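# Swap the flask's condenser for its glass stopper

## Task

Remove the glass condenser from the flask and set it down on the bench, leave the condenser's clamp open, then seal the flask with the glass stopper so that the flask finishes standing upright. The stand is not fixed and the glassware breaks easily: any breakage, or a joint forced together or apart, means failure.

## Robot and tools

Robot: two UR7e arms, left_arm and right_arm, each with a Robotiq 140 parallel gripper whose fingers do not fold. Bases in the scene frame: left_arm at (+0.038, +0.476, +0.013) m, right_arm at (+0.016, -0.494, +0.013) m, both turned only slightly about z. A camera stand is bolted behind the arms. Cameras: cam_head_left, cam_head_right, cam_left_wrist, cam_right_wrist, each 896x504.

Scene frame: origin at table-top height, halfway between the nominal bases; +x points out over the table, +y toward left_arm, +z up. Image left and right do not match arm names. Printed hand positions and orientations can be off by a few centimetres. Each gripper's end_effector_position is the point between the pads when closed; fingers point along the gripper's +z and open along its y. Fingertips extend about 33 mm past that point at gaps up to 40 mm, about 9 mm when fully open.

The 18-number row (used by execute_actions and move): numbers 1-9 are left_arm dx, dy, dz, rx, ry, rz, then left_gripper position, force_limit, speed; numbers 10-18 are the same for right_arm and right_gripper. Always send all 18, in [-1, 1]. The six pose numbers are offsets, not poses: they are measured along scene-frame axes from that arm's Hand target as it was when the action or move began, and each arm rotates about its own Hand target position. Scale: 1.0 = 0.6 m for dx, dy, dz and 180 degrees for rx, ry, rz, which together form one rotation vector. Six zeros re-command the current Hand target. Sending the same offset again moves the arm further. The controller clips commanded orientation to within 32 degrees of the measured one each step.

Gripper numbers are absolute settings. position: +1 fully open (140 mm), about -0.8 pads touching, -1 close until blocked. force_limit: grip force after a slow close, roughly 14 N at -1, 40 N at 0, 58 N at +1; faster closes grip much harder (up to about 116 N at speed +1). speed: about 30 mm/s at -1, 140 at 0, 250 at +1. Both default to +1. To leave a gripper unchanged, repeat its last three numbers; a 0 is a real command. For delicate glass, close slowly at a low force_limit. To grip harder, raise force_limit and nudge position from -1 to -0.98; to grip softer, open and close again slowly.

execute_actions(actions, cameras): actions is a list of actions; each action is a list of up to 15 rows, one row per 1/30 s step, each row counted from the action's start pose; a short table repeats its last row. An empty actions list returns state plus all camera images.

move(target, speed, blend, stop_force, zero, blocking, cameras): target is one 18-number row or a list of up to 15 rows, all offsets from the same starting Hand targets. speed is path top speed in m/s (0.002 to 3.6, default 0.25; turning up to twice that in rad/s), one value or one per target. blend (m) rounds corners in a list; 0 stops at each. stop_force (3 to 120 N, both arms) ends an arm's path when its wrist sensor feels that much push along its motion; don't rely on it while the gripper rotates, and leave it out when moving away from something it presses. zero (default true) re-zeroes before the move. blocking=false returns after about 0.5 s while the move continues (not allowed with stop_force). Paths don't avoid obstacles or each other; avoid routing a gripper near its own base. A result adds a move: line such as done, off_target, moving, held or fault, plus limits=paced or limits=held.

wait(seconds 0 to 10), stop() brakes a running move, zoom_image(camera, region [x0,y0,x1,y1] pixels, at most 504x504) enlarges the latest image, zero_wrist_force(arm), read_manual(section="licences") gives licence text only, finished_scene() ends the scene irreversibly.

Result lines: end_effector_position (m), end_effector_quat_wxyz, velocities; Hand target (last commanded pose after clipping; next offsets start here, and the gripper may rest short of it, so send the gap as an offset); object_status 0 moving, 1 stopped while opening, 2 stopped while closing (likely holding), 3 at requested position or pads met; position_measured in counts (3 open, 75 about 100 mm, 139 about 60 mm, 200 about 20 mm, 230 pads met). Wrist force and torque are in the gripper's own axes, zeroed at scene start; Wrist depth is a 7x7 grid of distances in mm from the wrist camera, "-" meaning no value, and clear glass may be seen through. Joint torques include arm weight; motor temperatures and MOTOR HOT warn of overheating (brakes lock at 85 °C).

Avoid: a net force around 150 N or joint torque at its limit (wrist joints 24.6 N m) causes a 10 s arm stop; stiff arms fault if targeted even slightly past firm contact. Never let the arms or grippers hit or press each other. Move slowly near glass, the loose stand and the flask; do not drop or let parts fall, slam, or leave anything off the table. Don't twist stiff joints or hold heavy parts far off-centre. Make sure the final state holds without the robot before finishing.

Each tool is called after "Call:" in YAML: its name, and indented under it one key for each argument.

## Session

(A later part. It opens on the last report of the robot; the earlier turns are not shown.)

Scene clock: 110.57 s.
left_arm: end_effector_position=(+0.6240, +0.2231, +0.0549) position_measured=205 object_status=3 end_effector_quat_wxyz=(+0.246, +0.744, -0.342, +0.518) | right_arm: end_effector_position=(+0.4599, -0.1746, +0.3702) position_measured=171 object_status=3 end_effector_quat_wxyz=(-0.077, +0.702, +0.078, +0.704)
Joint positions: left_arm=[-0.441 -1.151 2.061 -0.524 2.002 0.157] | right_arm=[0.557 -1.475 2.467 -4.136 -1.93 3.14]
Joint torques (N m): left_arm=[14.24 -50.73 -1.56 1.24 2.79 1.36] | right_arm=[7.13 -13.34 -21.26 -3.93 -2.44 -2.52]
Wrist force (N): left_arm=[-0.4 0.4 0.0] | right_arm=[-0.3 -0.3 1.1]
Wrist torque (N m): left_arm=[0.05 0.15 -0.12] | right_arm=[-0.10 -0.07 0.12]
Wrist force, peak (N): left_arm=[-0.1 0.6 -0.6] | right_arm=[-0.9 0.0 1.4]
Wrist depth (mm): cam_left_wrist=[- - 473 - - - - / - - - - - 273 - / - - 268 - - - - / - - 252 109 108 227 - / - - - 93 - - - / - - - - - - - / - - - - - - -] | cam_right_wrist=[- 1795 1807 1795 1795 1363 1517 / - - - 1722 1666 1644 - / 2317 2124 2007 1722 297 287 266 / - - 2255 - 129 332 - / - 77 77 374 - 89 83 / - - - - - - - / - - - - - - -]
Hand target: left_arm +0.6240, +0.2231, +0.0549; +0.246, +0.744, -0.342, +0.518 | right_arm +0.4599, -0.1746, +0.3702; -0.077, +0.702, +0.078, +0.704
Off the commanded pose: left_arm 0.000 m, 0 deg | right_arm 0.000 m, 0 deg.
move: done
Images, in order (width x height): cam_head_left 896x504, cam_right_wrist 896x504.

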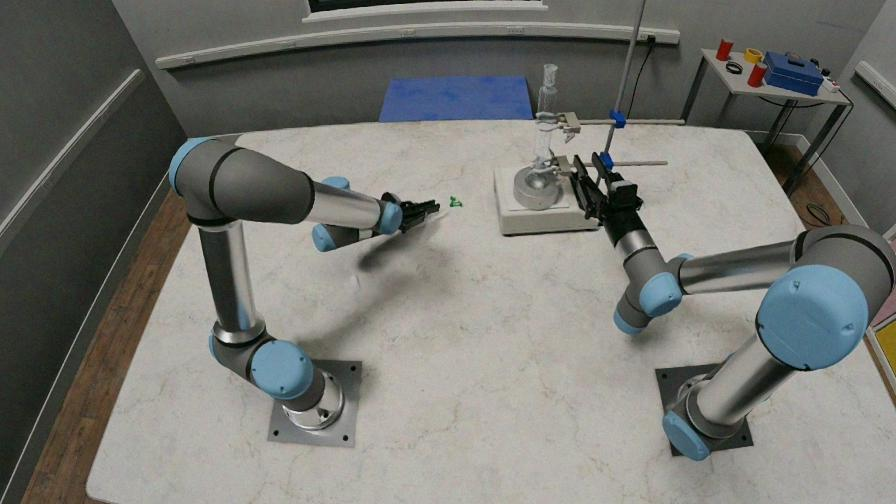

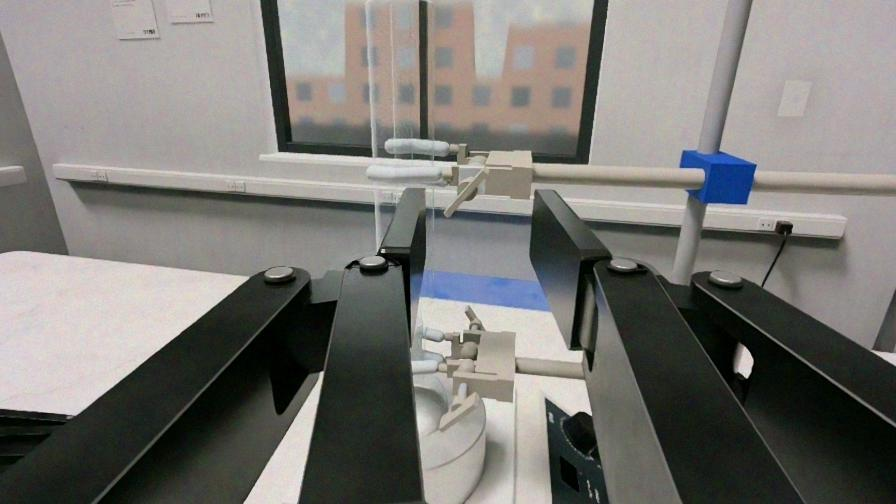

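Call:
move:
  target: [0, 0, 0, 0, 0, 0, -0.6, 0.2, -1, 0.0648, 0.0163, -0.004, 0.2327, 0.0519, 0.0005, -0.333, 1, 0]
  speed: 0.15
  cameras: ["cam_right_wrist", "cam_head_right"]

Call:
zoom_image:
  camera: "cam_right_wrist"
  region: [380, 130, 560, 250]

Scene clock: 116.33 s.
left_arm: end_effector_position=(+0.6240, +0.2231, +0.0549) position_measured=205 object_status=3 end_effector_quat_wxyz=(+0.246, +0.744, -0.342, +0.518) | right_arm: end_effector_position=(+0.4988, -0.1648, +0.3678) position_measured=171 object_status=3 end_effector_quat_wxyz=(-0.329, +0.682, -0.184, +0.627)
Joint positions: left_arm=[-0.441 -1.151 2.061 -0.524 2.002 0.157] | right_arm=[0.512 -1.403 2.389 -4.13 -1.886 3.888]
Joint torques (N m): left_arm=[14.46 -50.68 -1.01 1.07 2.5 1.36] | right_arm=[-7.09 -15.94 -22.19 -0.62 2.55 2.63]
Wrist force (N): left_arm=[0.2 0.3 0.2] | right_arm=[-1.0 0.8 1.7]
Wrist torque (N m): left_arm=[0.03 0.03 -0.13] | right_arm=[0.04 0.11 -0.23]
Wrist force, peak (N): left_arm=[0.3 0.5 -0.7] | right_arm=[-1.1 0.8 2.0]
Wrist depth (mm): cam_left_wrist=[1124 - - 557 299 247 - / 385 - - - 307 - 231 / - - - - - - 276 / - - - 109 111 - 234 / - - - 92 - - - / - - - - - - - / - - - - - - -] | cam_right_wrist=[- 238 1465 1666 1613 244 - / - 2600 - - 1583 1432 262 / 2360 2474 - 293 1833 1544 256 / - 2338 2235 260 130 270 266 / 2216 77 77 - - 89 84 / - - - - - - - / - - - - - - -]
Hand target: left_arm +0.6240, +0.2231, +0.0549; +0.246, +0.744, -0.342, +0.518 | right_arm +0.4988, -0.1648, +0.3678; -0.329, +0.682, -0.184, +0.627
Off the commanded pose: left_arm 0.000 m, 0 deg | right_arm 0.000 m, 0 deg.
move: done
Images, in order (width x height): cam_head_right 896x504, cam_right_wrist 896x504.

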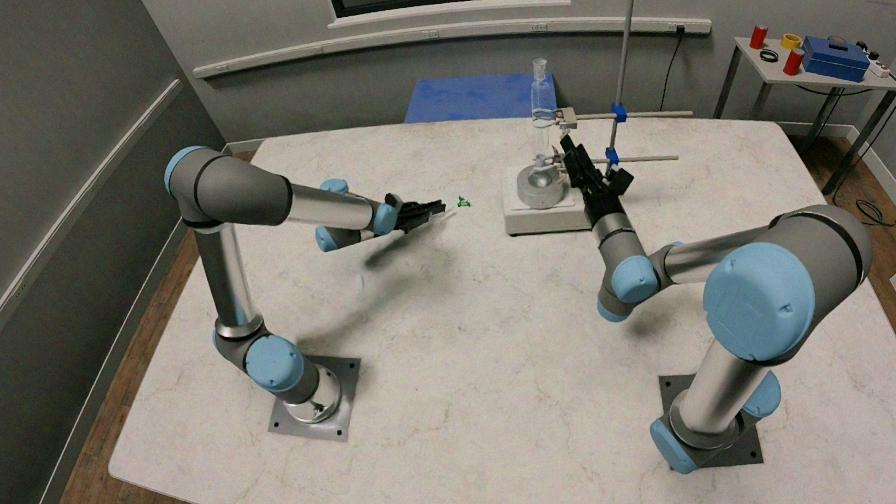

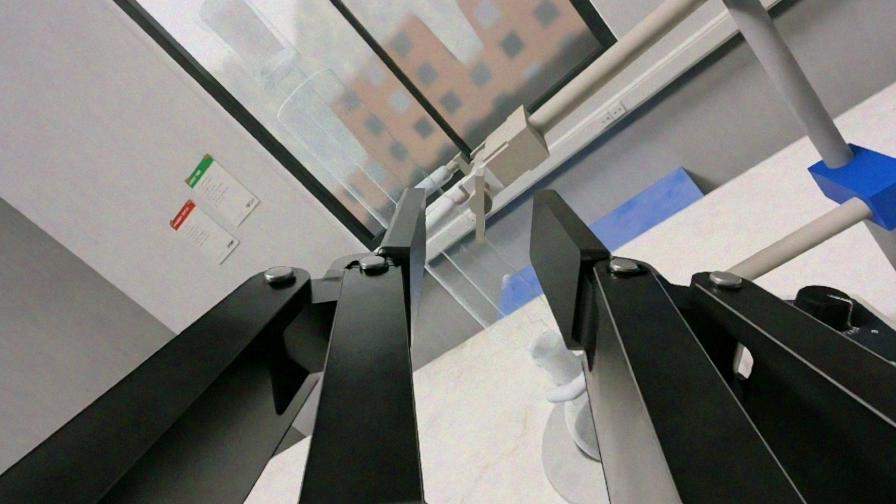

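Scaled by 2.800 from the camera's 896x504 image, which has a finer 1280x720 frame.

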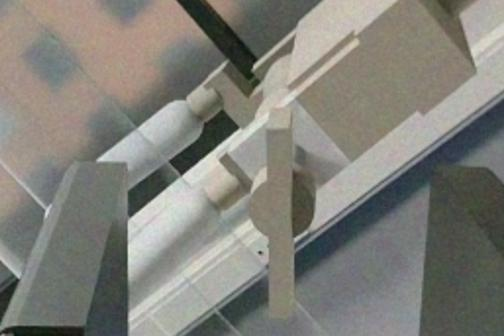

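Call:
move:
  target: [0, 0, 0, 0, 0, 0, -0.6, 0.2, -1, 0.0167, 0.0018, -0.0017, 0, 0, 0, -0.45, 1, 0]
  speed: 0.05
  stop_force: 5
  cameras: ["cam_right_wrist"]

Call:
zoom_image:
  camera: "cam_right_wrist"
  region: [400, 130, 560, 250]

Scene clock: 120.77 s.
left_arm: end_effector_position=(+0.6240, +0.2231, +0.0549) position_measured=205 object_status=3 end_effector_quat_wxyz=(+0.246, +0.744, -0.342, +0.518) | right_arm: end_effector_position=(+0.5088, -0.1637, +0.3668) position_measured=186 object_status=3 end_effector_quat_wxyz=(-0.329, +0.682, -0.184, +0.627)
Joint positions: left_arm=[-0.441 -1.151 2.061 -0.524 2.002 0.157] | right_arm=[0.498 -1.387 2.371 -4.129 -1.871 3.889]
Joint torques (N m): left_arm=[13.82 -50.77 -2.13 1.13 2.63 1.38] | right_arm=[-6.57 -16.17 -21.46 -0.6 2.6 2.84]
Wrist force (N): left_arm=[0.1 0.1 -0.2] | right_arm=[-1.0 0.6 1.6]
Wrist torque (N m): left_arm=[-0.01 0.06 -0.13] | right_arm=[0.00 0.09 -0.24]
Wrist force, peak (N): left_arm=[0.1 0.9 -0.5] | right_arm=[-1.1 0.7 2.1]
Wrist depth (mm): cam_left_wrist=[- - 513 - - - 212 / - 378 365 368 - - - / - - 272 299 292 - - / - - 238 111 108 235 - / - - - 92 - - - / - - - - - - - / - - - - - - -] | cam_right_wrist=[2317 237 1677 1734 1535 236 - / - - 1931 1833 268 - 250 / 2275 1833 - 1945 219 - 259 / 2523 2275 2023 2039 131 634 463 / - - 87 904 - - - / - - - - - - - / - - - - - - -]
Hand target: left_arm +0.6240, +0.2231, +0.0549; +0.246, +0.744, -0.342, +0.518 | right_arm +0.5088, -0.1637, +0.3668; -0.329, +0.682, -0.184, +0.627
Off the commanded pose: left_arm 0.000 m, 0 deg | right_arm 0.000 m, 0 deg.
move: done
Images, in order (width x height): cam_right_wrist 896x504.

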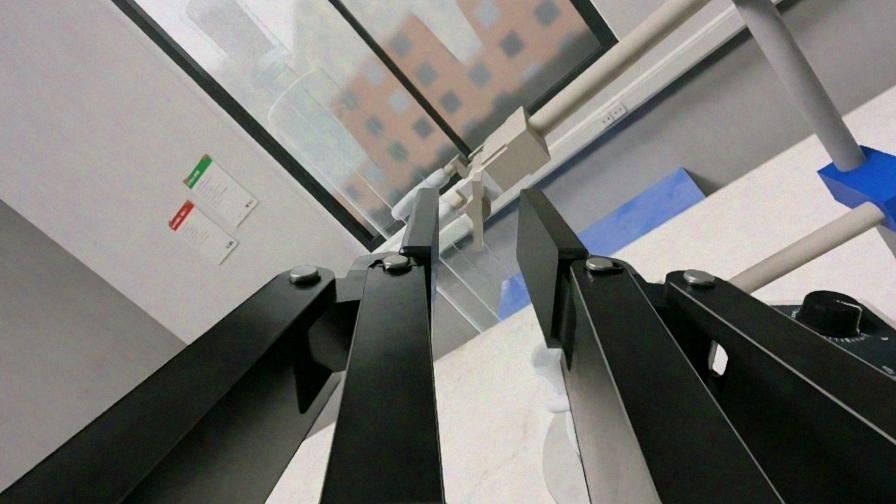

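Scaled by 3.150 from the camera's 896x504 image, which has a finer 1280x720 frame.

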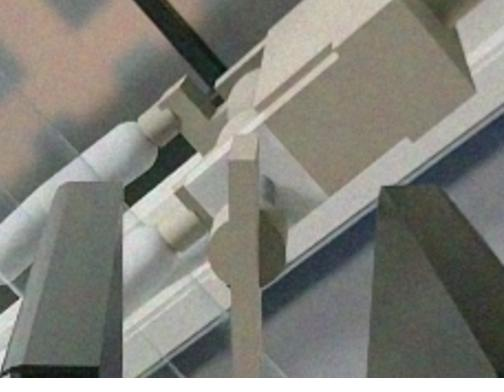

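Call:
wait:
  seconds: 0.1
  cameras: ["cam_head_left", "cam_head_right", "cam_right_wrist"]

Call:
zoom_image:
  camera: "cam_head_left"
  region: [520, 80, 640, 180]

Call:
zoom_image:
  camera: "cam_head_right"
  region: [520, 80, 640, 180]

Call:
zoom_image:
  camera: "cam_right_wrist"
  region: [420, 150, 540, 270]

Scene clock: 121.37 s.
left_arm: end_effector_position=(+0.6240, +0.2231, +0.0549) position_measured=205 object_status=3 end_effector_quat_wxyz=(+0.246, +0.744, -0.342, +0.518) | right_arm: end_effector_position=(+0.5088, -0.1637, +0.3668) position_measured=186 object_status=3 end_effector_quat_wxyz=(-0.329, +0.682, -0.184, +0.627)
Joint positions: left_arm=[-0.441 -1.151 2.061 -0.524 2.002 0.157] | right_arm=[0.498 -1.387 2.371 -4.129 -1.871 3.889]
Joint torques (N m): left_arm=[14.41 -50.72 -1.42 1 2.67 1.26] | right_arm=[-5.91 -17.04 -21.07 -0.55 2.45 2.67]
Wrist force (N): left_arm=[0.1 0.4 -0.4] | right_arm=[-1.1 0.6 1.6]
Wrist torque (N m): left_arm=[0.04 0.06 -0.13] | right_arm=[0.01 0.11 -0.24]
Wrist force, peak (N): left_arm=[0.3 0.5 -0.3] | right_arm=[-1.1 0.7 1.9]
Wrist depth (mm): cam_left_wrist=[- - 532 - - - - / - 384 - 367 - - - / - - 293 - 285 293 289 / 228 229 - 108 109 - - / 200 199 - 93 - - - / - - - - - - - / - - - - - - -] | cam_right_wrist=[- 234 1699 - - 233 - / 2039 2007 1847 1820 269 1563 247 / - 2197 - 224 1770 1456 255 / 2382 - - - 130 647 458 / - - 87 - - 83 447 / - - - - - - - / - - - 680 - - -]
Hand target: left_arm +0.6240, +0.2231, +0.0549; +0.246, +0.744, -0.342, +0.518 | right_arm +0.5088, -0.1637, +0.3668; -0.329, +0.682, -0.184, +0.627
Tool commands: left_gripper/position=-0.6 left_gripper/force_limit=+0.2 left_gripper/speed=-1.0 right_gripper/position=-0.45 right_gripper/force_limit=+1.0 right_gripper/speed=+0.0
Off the commanded pose: left_arm 0.000 m, 0 deg | right_arm 0.000 m, 0 deg.
wait: 0.10 s; at rest from the start
Images, in order (width x height): cam_head_left 896x504, cam_head_right 896x504, cam_right_wrist 896x504.

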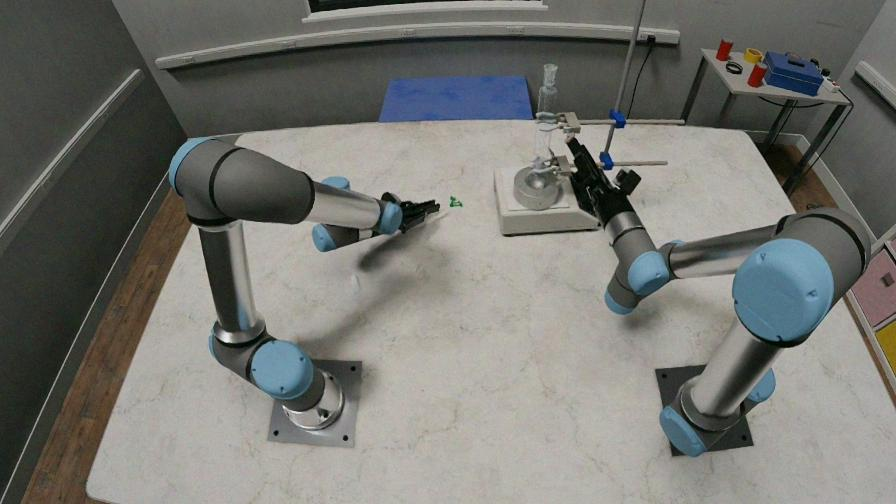

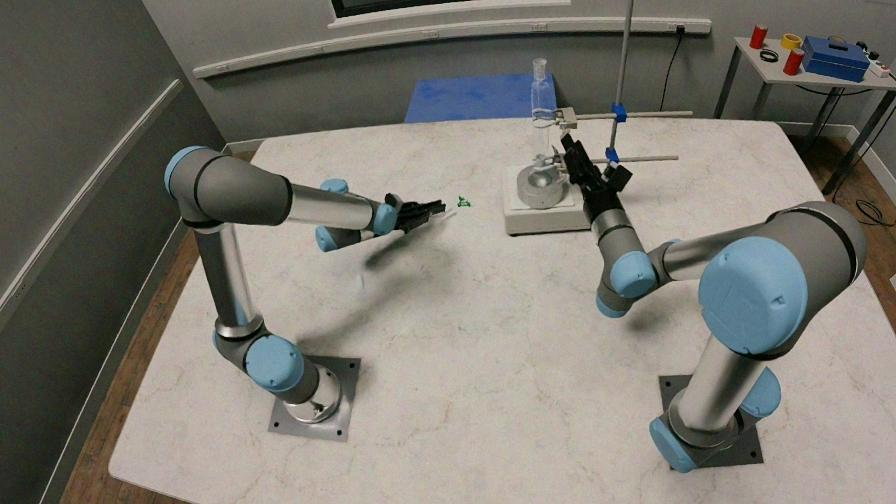

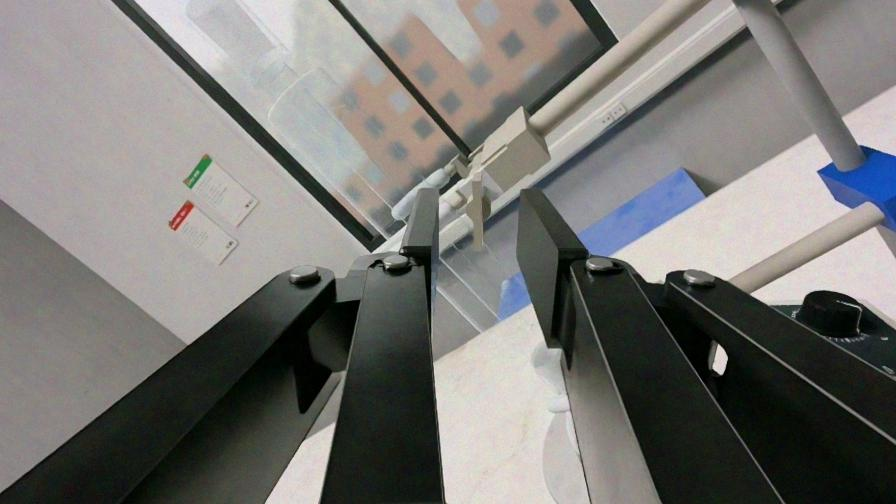

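Scaled by 4.200 from the camera's 896x504 image, which has a finer 1280x720 frame.

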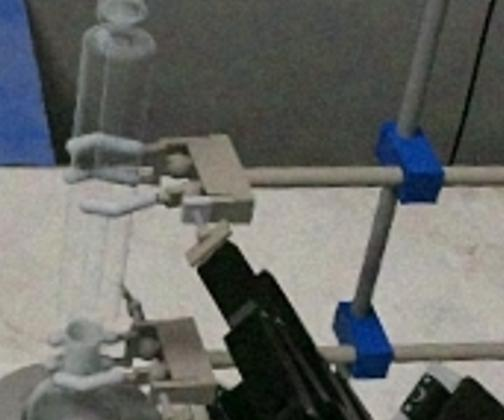

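Scaled by 4.200 from the camera's 896x504 image, which has a finer 1280x720 frame.

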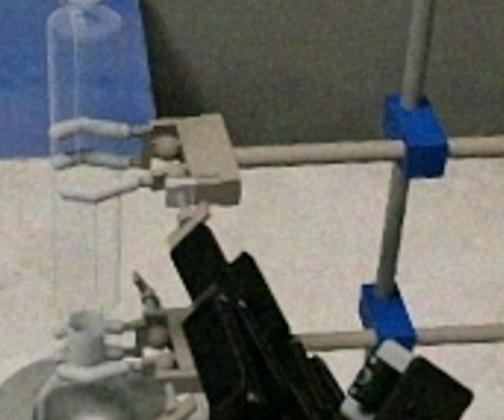

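Scaled by 4.200 from the camera's 896x504 image, which has a finer 1280x720 frame.

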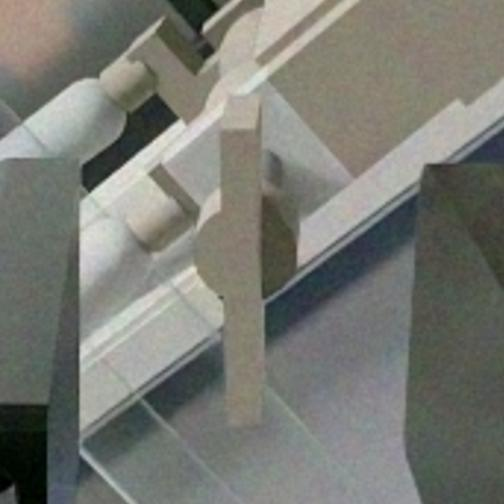

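Call:
move:
  target: [0, 0, 0, 0, 0, 0, -0.6, 0.2, -1, 0.0195, 0.0044, 0.0, 0, 0, 0, -0.45, 1, 0]
  speed: 0.03
  stop_force: 5
  cameras: ["cam_right_wrist", "cam_head_left"]

Call:
zoom_image:
  camera: "cam_right_wrist"
  region: [420, 150, 540, 270]

Call:
zoom_image:
  camera: "cam_head_left"
  region: [520, 80, 640, 180]

Scene clock: 124.50 s.
left_arm: end_effector_position=(+0.6240, +0.2231, +0.0549) position_measured=205 object_status=3 end_effector_quat_wxyz=(+0.246, +0.744, -0.342, +0.518) | right_arm: end_effector_position=(+0.5205, -0.1611, +0.3668) position_measured=186 object_status=3 end_effector_quat_wxyz=(-0.329, +0.682, -0.184, +0.627)
Joint positions: left_arm=[-0.441 -1.151 2.061 -0.524 2.002 0.157] | right_arm=[0.486 -1.368 2.346 -4.122 -1.86 3.889]
Joint torques (N m): left_arm=[14.27 -50.84 -1.93 0.79 2.66 1.36] | right_arm=[-7.2 -18.81 -21.29 -0.64 2.58 2.84]
Wrist force (N): left_arm=[-0.1 0.4 -0.4] | right_arm=[-1.2 0.7 1.6]
Wrist torque (N m): left_arm=[0.06 0.09 -0.13] | right_arm=[0.03 0.15 -0.24]
Wrist force, peak (N): left_arm=[-0.2 0.4 -0.6] | right_arm=[-1.0 0.7 2.1]
Wrist depth (mm): cam_left_wrist=[1124 - 517 512 - - - / 387 - 379 356 - - - / - - - 303 - - - / - 233 227 109 231 233 233 / - - - 92 - - - / - - - - - - - / - - - - - - -] | cam_right_wrist=[2160 - - 1603 1314 222 1408 / - - 1833 - 226 1583 241 / - 1807 1770 - 209 - 246 / 2055 2360 2124 125 130 - 241 / - - 87 - - 83 433 / - - - - - - - / - - - - - - -]
Hand target: left_arm +0.6240, +0.2231, +0.0549; +0.246, +0.744, -0.342, +0.518 | right_arm +0.5205, -0.1611, +0.3668; -0.329, +0.682, -0.184, +0.627
Off the commanded pose: left_arm 0.000 m, 0 deg | right_arm 0.000 m, 0 deg.
move: done
Images, in order (width x height): cam_head_left 896x504, cam_right_wrist 896x504.

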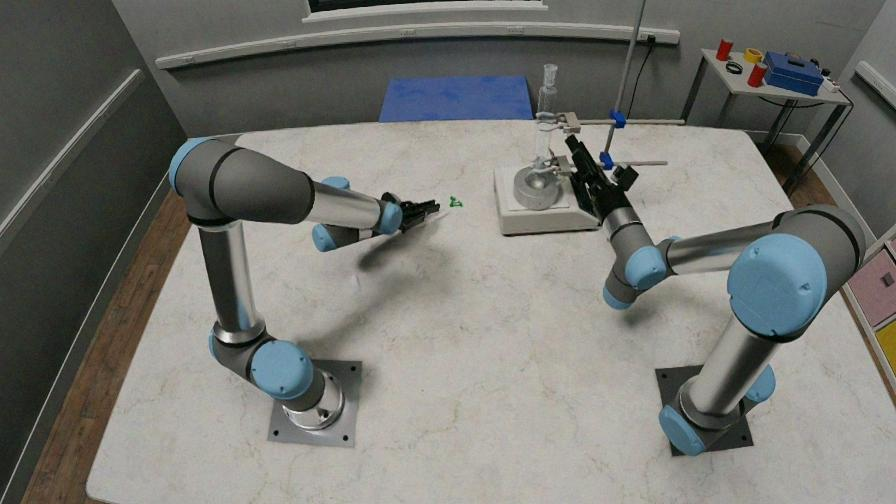

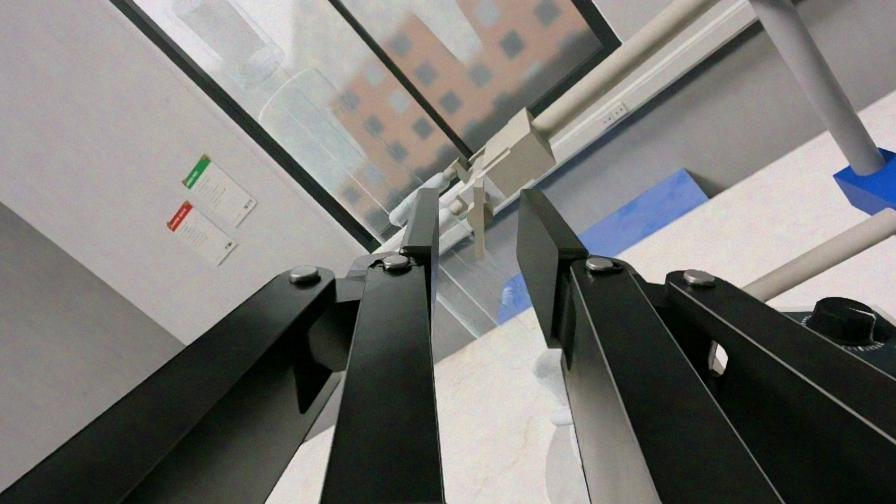

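Scaled by 4.200 from the camera's 896x504 image, which has a finer 1280x720 frame.

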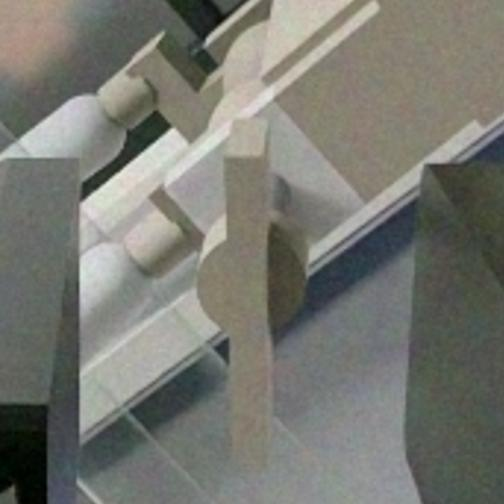

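Scaled by 4.200 from the camera's 896x504 image, which has a finer 1280x720 frame.

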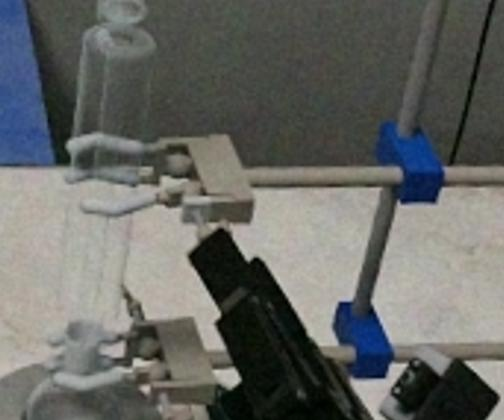

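Call:
move:
  target: [0, 0, 0, 0, 0, 0, -0.6, 0.2, -1, 0.0367, 0.012, -0.0057, 0, 0, 0, -0.45, -1, -1]
  speed: 0.03
  stop_force: 5
  cameras: ["cam_right_wrist", "cam_head_left"]

Call:
zoom_image:
  camera: "cam_right_wrist"
  region: [420, 150, 540, 290]

Call:
zoom_image:
  camera: "cam_head_left"
  region: [520, 80, 640, 180]

Scene clock: 127.90 s.
left_arm: end_effector_position=(+0.6240, +0.2231, +0.0549) position_measured=205 object_status=3 end_effector_quat_wxyz=(+0.246, +0.744, -0.342, +0.518) | right_arm: end_effector_position=(+0.5425, -0.1539, +0.3634) position_measured=186 object_status=3 end_effector_quat_wxyz=(-0.329, +0.682, -0.184, +0.627)
Joint positions: left_arm=[-0.441 -1.151 2.061 -0.524 2.002 0.157] | right_arm=[0.473 -1.321 2.294 -4.117 -1.846 3.889]
Joint torques (N m): left_arm=[13.99 -50.44 -2.29 1.12 2.45 1.24] | right_arm=[-6.55 -20.43 -21.06 -0.56 2.48 2.16]
Wrist force (N): left_arm=[0.2 0.3 -0.1] | right_arm=[-0.9 0.5 1.5]
Wrist torque (N m): left_arm=[0.03 0.03 -0.13] | right_arm=[-0.02 0.09 -0.25]
Wrist force, peak (N): left_arm=[0.7 0.3 -0.5] | right_arm=[-1.3 0.8 1.7]
Wrist depth (mm): cam_left_wrist=[- - - - - - 226 / 359 - 363 365 - 279 246 / - - 280 284 - 288 - / 229 225 - 108 232 - - / 198 - - 92 - 203 - / - - - - - - - / - - - - - - -] | cam_right_wrist=[1916 201 1490 - 1603 1408 203 / - - - - 1554 - 220 / 2235 2197 - 195 - 1860 - / - - - 160 129 - 442 / - - 87 2160 - 83 - / - - - - - - - / - - - 710 - - -]
Hand target: left_arm +0.6240, +0.2231, +0.0549; +0.246, +0.744, -0.342, +0.518 | right_arm +0.5425, -0.1539, +0.3634; -0.329, +0.682, -0.184, +0.627
Off the commanded pose: left_arm 0.000 m, 0 deg | right_arm 0.000 m, 0 deg.
move: done
Images, in order (width x height): cam_head_left 896x504, cam_right_wrist 896x504.

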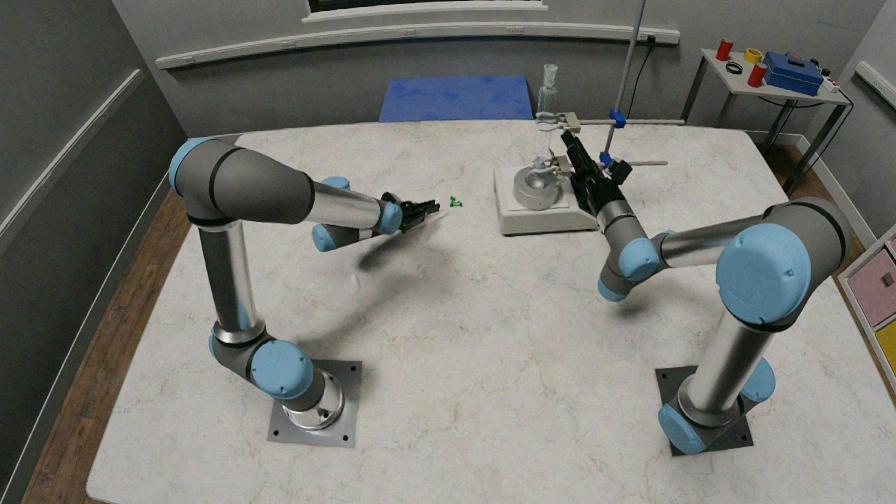

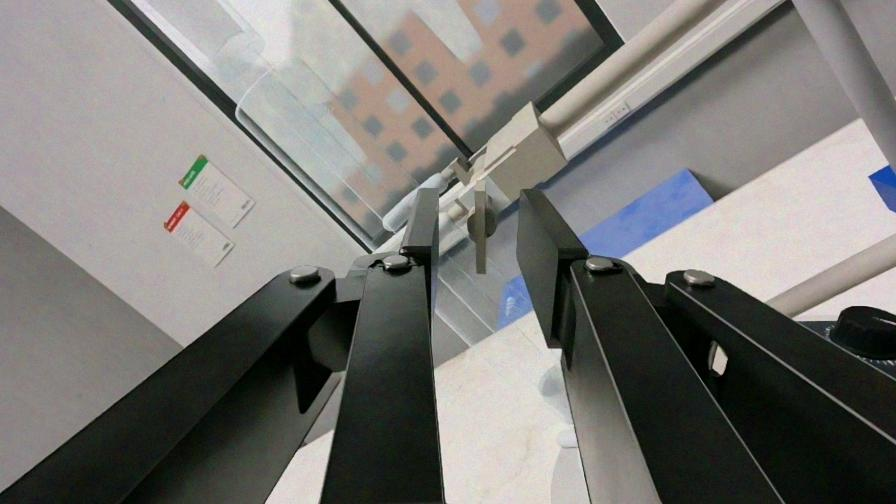

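Scaled by 3.600 from the camera's 896x504 image, which has a finer 1280x720 frame.

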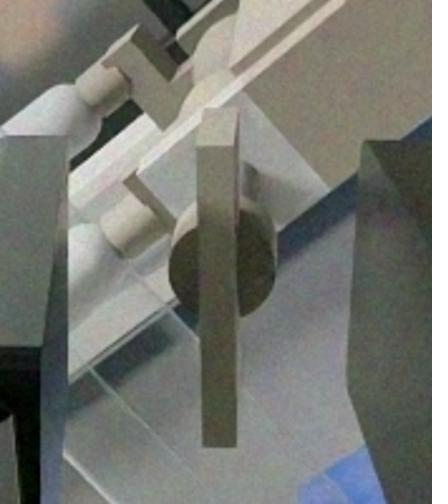

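Scaled by 4.200 from the camera's 896x504 image, which has a finer 1280x720 frame.

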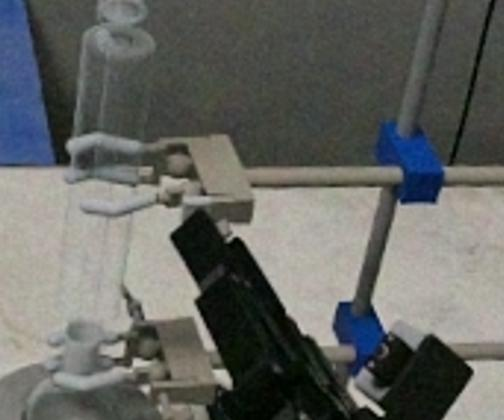

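Call:
move:
  target: [0, 0, 0, 0, 0, 0, -0.6, 0.2, -1, 0.0025, 0.0005, -0.0012, 0, 0, 0, -0.45, -1, -1]
  speed: 0.03

Call:
zero_wrist_force:
  arm: "right_arm"

Call:
move:
  target: [0, 0, 0, 0, 0, 0, -0.6, 0.2, -1, 0, 0, 0, 0, 0, 0, -1, -1, -1]

Call:
wait:
  seconds: 1.5
  cameras: ["cam_right_wrist"]

Scene clock: 129.80 s.
left_arm: end_effector_position=(+0.6240, +0.2231, +0.0549) position_measured=205 object_status=3 end_effector_quat_wxyz=(+0.246, +0.744, -0.342, +0.518) | right_arm: end_effector_position=(+0.5439, -0.1536, +0.3627) position_measured=186 object_status=3 end_effector_quat_wxyz=(-0.329, +0.682, -0.184, +0.627)
Joint positions: left_arm=[-0.441 -1.151 2.061 -0.524 2.002 0.157] | right_arm=[0.471 -1.318 2.292 -4.118 -1.845 3.889]
Joint torques (N m): left_arm=[14.1 -51.08 -1.48 0.99 2.52 1.27] | right_arm=[-5.88 -21.9 -21.8 -4.05 2.45 1.69]
Wrist force (N): left_arm=[0.5 0.0 -0.4] | right_arm=[-0.9 0.5 1.7]
Wrist torque (N m): left_arm=[-0.03 -0.02 -0.12] | right_arm=[-0.03 0.08 -0.25]
Wrist force, peak (N): left_arm=[0.1 0.8 -0.5] | right_arm=[-0.9 0.3 1.8]
Wrist depth (mm): cam_left_wrist=[- - - 569 - - - / - - 381 - - 269 - / 295 281 268 - - 264 - / - - 241 109 109 232 - / - - - 92 - - - / - - - - - - - / - - - - - - -] | cam_right_wrist=[1833 199 - 1634 - 1393 204 / - - - - 1634 - 216 / - 2142 - 189 1782 1710 629 / 2474 - - 163 130 600 445 / 2160 - 87 - - 83 363 / - - - - - - - / - - - 683 - - -]
Hand target: left_arm +0.6240, +0.2231, +0.0549; +0.246, +0.744, -0.342, +0.518 | right_arm +0.5440, -0.1536, +0.3627; -0.329, +0.682, -0.184, +0.627
Off the commanded pose: left_arm 0.000 m, 0 deg | right_arm 0.000 m, 0 deg.
move: done

Wrist force sensor zeroed.

Scene clock: 130.63 s.
left_arm: end_effector_position=(+0.6240, +0.2231, +0.0549) position_measured=205 object_status=3 end_effector_quat_wxyz=(+0.246, +0.744, -0.342, +0.518) | right_arm: end_effector_position=(+0.5440, -0.1536, +0.3626) position_measured=215 object_status=0 end_effector_quat_wxyz=(-0.329, +0.682, -0.184, +0.627)
Joint positions: left_arm=[-0.441 -1.151 2.061 -0.524 2.002 0.157] | right_arm=[0.471 -1.317 2.291 -4.118 -1.845 3.889]
Joint torques (N m): left_arm=[14.05 -50.1 -1.27 0.99 2.54 1.32] | right_arm=[1.13 -27.55 -22.16 -4.1 2.5 1.76]
Wrist force (N, zeroed by zero_wrist_force on right_arm): left_arm=[0.1 0.5 -0.2] | right_arm=[-1.2 8.0 -0.4]
Wrist torque (N m, zeroed by zero_wrist_force on right_arm): left_arm=[0.07 0.06 -0.13] | right_arm=[-0.27 -0.01 0.01]
Wrist force, peak (N, zeroed by zero_wrist_force on right_arm): left_arm=[-0.1 0.7 -0.3] | right_arm=[-0.8 8.1 -0.5]
Wrist depth (mm): cam_left_wrist=[1149 514 - - - - - / - 363 - 359 - - 245 / 281 - 286 287 - - 275 / 240 229 - 111 108 - 234 / - 200 - 92 - - 197 / - - - - - - - / - - - - - - -] | cam_right_wrist=[1902 203 - 1688 1745 1448 205 / 1991 - - 1888 1613 - - / - 3070 - 186 1795 1745 583 / - 2275 2039 114 1613 625 521 / - - - - - - - / - - - - - - - / - - - - - - -]
Hand target: left_arm +0.6240, +0.2231, +0.0549; +0.246, +0.744, -0.342, +0.518 | right_arm +0.5440, -0.1536, +0.3627; -0.329, +0.682, -0.184, +0.627
Off the commanded pose: left_arm 0.000 m, 0 deg | right_arm 0.000 m, 0 deg.
move: done

Scene clock: 132.13 s.
left_arm: end_effector_position=(+0.6240, +0.2231, +0.0549) position_measured=205 object_status=3 end_effector_quat_wxyz=(+0.246, +0.744, -0.342, +0.518) | right_arm: end_effector_position=(+0.5440, -0.1536, +0.3627) position_measured=215 object_status=2 end_effector_quat_wxyz=(-0.329, +0.682, -0.184, +0.627)
Joint positions: left_arm=[-0.441 -1.151 2.061 -0.524 2.002 0.157] | right_arm=[0.471 -1.317 2.291 -4.118 -1.845 3.889]
Joint torques (N m): left_arm=[13.47 -51.67 -2.65 1.02 2.62 1.29] | right_arm=[9.49 -39.41 -21.32 -4.12 2.47 1.53]
Wrist force (N, zeroed by zero_wrist_force on right_arm): left_arm=[0.0 0.4 -0.4] | right_arm=[-0.9 7.9 -0.2]
Wrist torque (N m, zeroed by zero_wrist_force on right_arm): left_arm=[0.07 0.09 -0.12] | right_arm=[-0.30 -0.05 0.02]
Wrist force, peak (N, zeroed by zero_wrist_force on right_arm): left_arm=[0.0 0.6 -0.4] | right_arm=[-1.1 8.3 -0.2]
Wrist depth (mm): cam_left_wrist=[- - - - 302 - - / - - - - 342 - 240 / - 294 292 - - - - / - - - 109 109 - - / - - - 92 - - - / - - - - - - - / - - - - - - -] | cam_right_wrist=[- 201 - - 1613 1448 203 / - - - - 1583 - - / 2072 2296 1874 - 1745 1424 508 / - - 2142 114 115 610 504 / - - - - - - 342 / - - - - - - - / - - - - - - -]
Hand target: left_arm +0.6240, +0.2231, +0.0549; +0.246, +0.744, -0.342, +0.518 | right_arm +0.5440, -0.1536, +0.3627; -0.329, +0.682, -0.184, +0.627
Tool commands: left_gripper/position=-0.6 left_gripper/force_limit=+0.2 left_gripper/speed=-1.0 right_gripper/position=-1.0 right_gripper/force_limit=-1.0 right_gripper/speed=-1.0
Off the commanded pose: left_arm 0.000 m, 0 deg | right_arm 0.000 m, 0 deg.
wait: 1.50 s; at rest by 0.17 s
Images, in order (width x height): cam_right_wrist 896x504.

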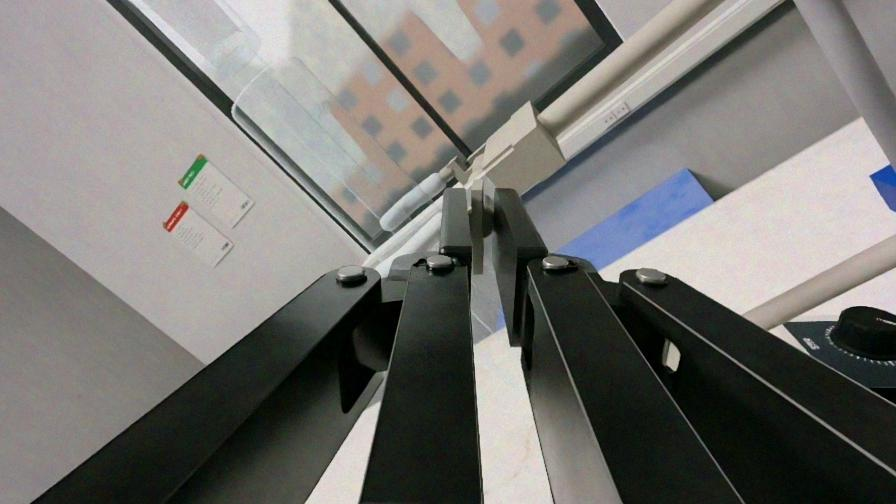

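Call:
zoom_image:
  camera: "cam_right_wrist"
  region: [420, 150, 540, 290]

Scaled by 3.600 from the camera's 896x504 image, which has a finer 1280x720 frame.

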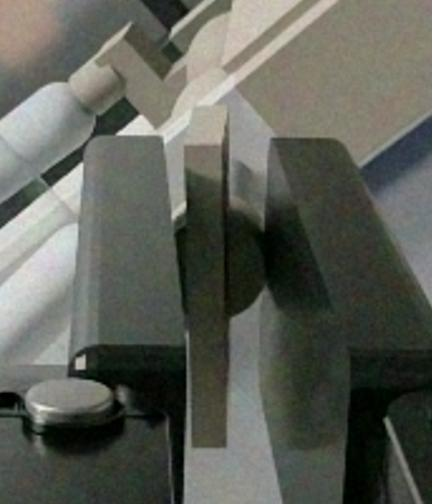

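Call:
move:
  target: [0, 0, 0, 0, 0, 0, -0.6, 0.2, -1, 0, 0, 0, 0, 0, 0, -0.45, -1, -1]

Call:
move:
  target: [0, 0, 0, 0, 0, 0, -0.6, 0.2, -1, -0.0335, 0.0021, 0.0, 0, 0, -0.0422, -0.45, -1, -1]
  speed: 0.04
  cameras: ["cam_right_wrist"]

Call:
zoom_image:
  camera: "cam_right_wrist"
  region: [420, 150, 540, 270]

Scene clock: 136.47 s.
left_arm: end_effector_position=(+0.6240, +0.2231, +0.0549) position_measured=205 object_status=3 end_effector_quat_wxyz=(+0.246, +0.744, -0.342, +0.518) | right_arm: end_effector_position=(+0.5440, -0.1536, +0.3627) position_measured=186 object_status=0 end_effector_quat_wxyz=(-0.329, +0.682, -0.184, +0.627)
Joint positions: left_arm=[-0.441 -1.151 2.061 -0.524 2.002 0.157] | right_arm=[0.471 -1.317 2.291 -4.119 -1.845 3.889]
Joint torques (N m): left_arm=[13.37 -50.94 -1.76 0.93 2.34 1.22] | right_arm=[2.04 -23.8 -16.76 -1.58 1.28 1.26]
Wrist force (N, zeroed by zero_wrist_force on right_arm): left_arm=[-0.1 0.2 -0.5] | right_arm=[0.0 -0.1 -0.1]
Wrist torque (N m, zeroed by zero_wrist_force on right_arm): left_arm=[0.01 0.10 -0.13] | right_arm=[-0.01 0.01 0.00]
Wrist force, peak (N, zeroed by zero_wrist_force on right_arm): left_arm=[-0.1 0.8 -0.4] | right_arm=[-1.1 8.4 -0.4]
Wrist depth (mm): cam_left_wrist=[- 504 511 - 287 - - / 364 - - - 295 - - / - - 286 - - 282 290 / 236 - - 108 109 233 234 / - - - 110 - - 202 / - - - - - - - / - - - - - - -] | cam_right_wrist=[- 199 - 1710 1563 1482 204 / - - - - 1544 1655 1554 / - 2800 1916 164 1677 - - / - 2142 2072 167 131 704 215 / - - 87 2178 - 83 231 / - - - - - - - / - - - - - - -]
Hand target: left_arm +0.6240, +0.2231, +0.0549; +0.246, +0.744, -0.342, +0.518 | right_arm +0.5440, -0.1536, +0.3627; -0.329, +0.682, -0.184, +0.627
Off the commanded pose: left_arm 0.000 m, 0 deg | right_arm 0.000 m, 0 deg.
move: done

Scene clock: 138.70 s.
left_arm: end_effector_position=(+0.6240, +0.2231, +0.0549) position_measured=205 object_status=3 end_effector_quat_wxyz=(+0.246, +0.744, -0.342, +0.518) | right_arm: end_effector_position=(+0.5239, -0.1523, +0.3627) position_measured=186 object_status=3 end_effector_quat_wxyz=(-0.287, +0.668, -0.229, +0.647)
Joint positions: left_arm=[-0.441 -1.151 2.061 -0.524 2.002 0.157] | right_arm=[0.618 -1.282 2.239 -4.101 -2.125 3.888]
Joint torques (N m): left_arm=[13.72 -50.52 -1.53 0.96 2.34 1.1] | right_arm=[6.03 -22.47 -21.75 -0.35 -2.31 -2.36]
Wrist force (N, zeroed by zero_wrist_force on right_arm): left_arm=[0.1 0.2 -0.3] | right_arm=[0.2 0.0 -0.1]
Wrist torque (N m, zeroed by zero_wrist_force on right_arm): left_arm=[0.00 0.05 -0.13] | right_arm=[-0.04 -0.06 0.19]
Wrist force, peak (N, zeroed by zero_wrist_force on right_arm): left_arm=[0.4 0.5 -0.4] | right_arm=[0.3 0.1 -0.2]
Wrist depth (mm): cam_left_wrist=[- - - - - - - / - - - - - - - / - - - - 282 - - / - - - 109 109 - 234 / 193 - - 92 - - - / - - - - - - - / - - - - - - -] | cam_right_wrist=[- 214 - - - 243 1517 / - - 1888 - 1563 - 256 / - - 1916 - 1945 - 240 / - 2124 111 265 130 - 248 / 2655 - 87 1916 - 83 - / - - - 814 - - - / - - - 650 - - -]
Hand target: left_arm +0.6240, +0.2231, +0.0549; +0.246, +0.744, -0.342, +0.518 | right_arm +0.5239, -0.1523, +0.3627; -0.287, +0.668, -0.229, +0.647
Off the commanded pose: left_arm 0.000 m, 0 deg | right_arm 0.000 m, 0 deg.
move: done
Images, in order (width x height): cam_right_wrist 896x504.

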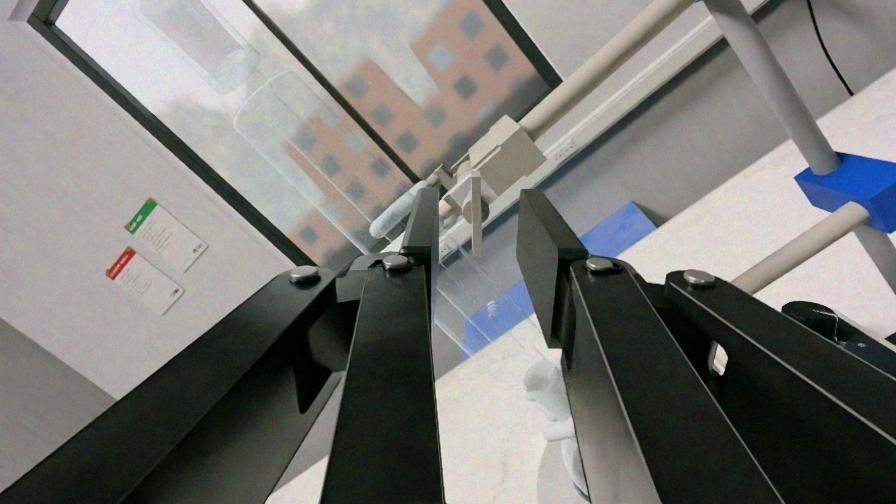

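Scaled by 4.200 from the camera's 896x504 image, which has a finer 1280x720 frame.

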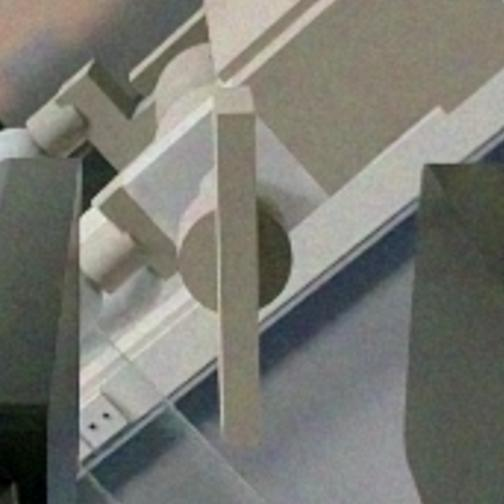

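Call:
move:
  target: [0, 0, 0, 0, 0, 0, -0.6, 0.2, -1, 0, 0, 0, 0, 0, 0, -1, -1, -1]

Call:
wait:
  seconds: 1.2
  cameras: ["cam_right_wrist"]

Call:
zoom_image:
  camera: "cam_right_wrist"
  region: [420, 150, 540, 270]

Scene clock: 144.77 s.
left_arm: end_effector_position=(+0.6240, +0.2231, +0.0549) position_measured=205 object_status=3 end_effector_quat_wxyz=(+0.246, +0.744, -0.342, +0.518) | right_arm: end_effector_position=(+0.5239, -0.1523, +0.3627) position_measured=230 object_status=0 end_effector_quat_wxyz=(-0.287, +0.668, -0.229, +0.647)
Joint positions: left_arm=[-0.441 -1.151 2.061 -0.524 2.002 0.157] | right_arm=[0.619 -1.282 2.239 -4.101 -2.125 3.888]
Joint torques (N m): left_arm=[13.89 -50.83 -2.71 0.97 2.45 1.08] | right_arm=[7.2 -22.78 -20.38 -0.02 -2.46 -2.56]
Wrist force (N, zeroed by zero_wrist_force on right_arm): left_arm=[0.3 0.2 -0.3] | right_arm=[0.3 0.0 -0.1]
Wrist torque (N m, zeroed by zero_wrist_force on right_arm): left_arm=[0.01 0.02 -0.14] | right_arm=[-0.04 -0.08 0.19]
Wrist force, peak (N, zeroed by zero_wrist_force on right_arm): left_arm=[0.1 0.5 -0.7] | right_arm=[0.5 0.1 -0.1]
Wrist depth (mm): cam_left_wrist=[- - - 561 - 242 - / - - - 367 - - - / 266 270 274 301 - - 277 / 235 - 238 108 109 - - / - - - 92 - - - / - - - - - - - / - - - - - - -] | cam_right_wrist=[- 213 - 1517 211 1465 1991 / 2089 1544 1758 1490 231 - 252 / - 1688 1795 273 1807 730 255 / 2089 2178 - 115 1613 706 255 / - - - - - 258 - / 2235 - - - - - - / - - - - - - -]
Hand target: left_arm +0.6240, +0.2231, +0.0549; +0.246, +0.744, -0.342, +0.518 | right_arm +0.5239, -0.1523, +0.3627; -0.287, +0.668, -0.229, +0.647
Off the commanded pose: left_arm 0.000 m, 0 deg | right_arm 0.000 m, 0 deg.
move: done

Scene clock: 145.97 s.
left_arm: end_effector_position=(+0.6240, +0.2231, +0.0549) position_measured=205 object_status=3 end_effector_quat_wxyz=(+0.246, +0.744, -0.342, +0.518) | right_arm: end_effector_position=(+0.5239, -0.1523, +0.3627) position_measured=230 object_status=3 end_effector_quat_wxyz=(-0.287, +0.668, -0.229, +0.647)
Joint positions: left_arm=[-0.441 -1.151 2.061 -0.524 2.002 0.157] | right_arm=[0.619 -1.282 2.239 -4.101 -2.125 3.888]
Joint torques (N m): left_arm=[14.11 -50.41 -2.58 0.87 2.37 1.15] | right_arm=[6.66 -21.64 -21.17 -0.41 -2.46 -2.59]
Wrist force (N, zeroed by zero_wrist_force on right_arm): left_arm=[0.3 0.3 -0.2] | right_arm=[0.3 -0.1 0.0]
Wrist torque (N m, zeroed by zero_wrist_force on right_arm): left_arm=[0.03 0.03 -0.13] | right_arm=[-0.06 -0.08 0.19]
Wrist force, peak (N, zeroed by zero_wrist_force on right_arm): left_arm=[-0.2 0.7 -0.5] | right_arm=[0.3 0.2 -0.2]
Wrist depth (mm): cam_left_wrist=[- - 476 553 - - - / - - 391 - - - - / - - - - - 299 - / - 222 229 109 110 - - / - 199 - 92 - - 196 / - - - - - - - / - - - - - - -] | cam_right_wrist=[- 214 - - - 238 1666 / 1758 1833 - - 231 1833 616 / - - - 260 1593 1770 265 / - 1931 - 115 102 689 275 / - - - - - - 440 / - - - - - - - / - - - - - - -]
Hand target: left_arm +0.6240, +0.2231, +0.0549; +0.246, +0.744, -0.342, +0.518 | right_arm +0.5239, -0.1523, +0.3627; -0.287, +0.668, -0.229, +0.647
Tool commands: left_gripper/position=-0.6 left_gripper/force_limit=+0.2 left_gripper/speed=-1.0 right_gripper/position=-1.0 right_gripper/force_limit=-1.0 right_gripper/speed=-1.0
Off the commanded pose: left_arm 0.000 m, 0 deg | right_arm 0.000 m, 0 deg.
wait: 1.20 s; at rest by 0.17 s
Images, in order (width x height): cam_right_wrist 896x504.

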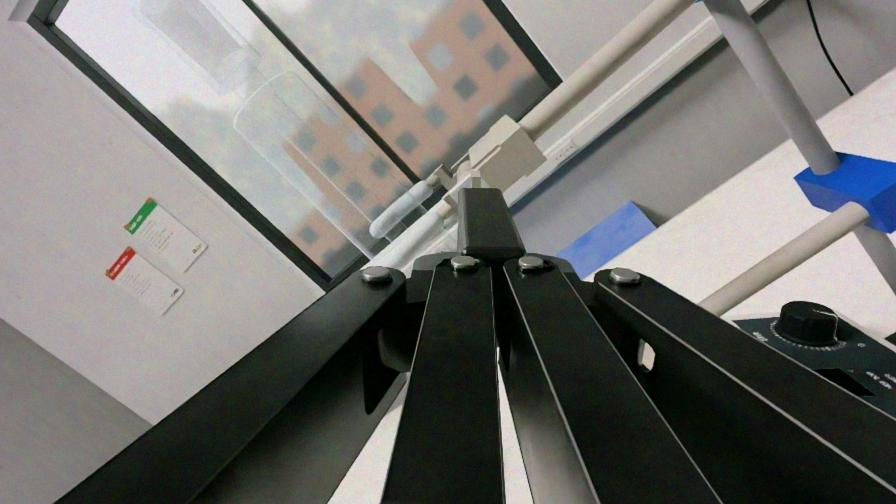

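Scaled by 4.200 from the camera's 896x504 image, which has a finer 1280x720 frame.

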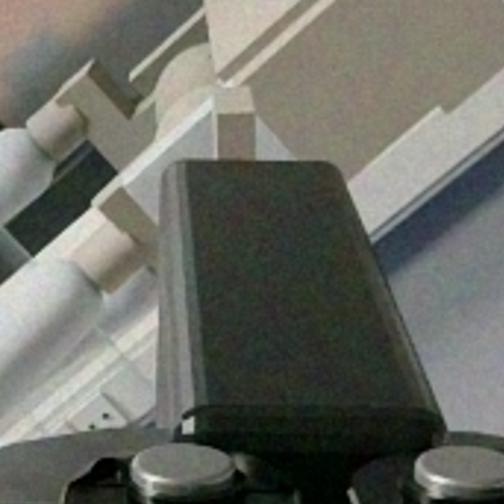

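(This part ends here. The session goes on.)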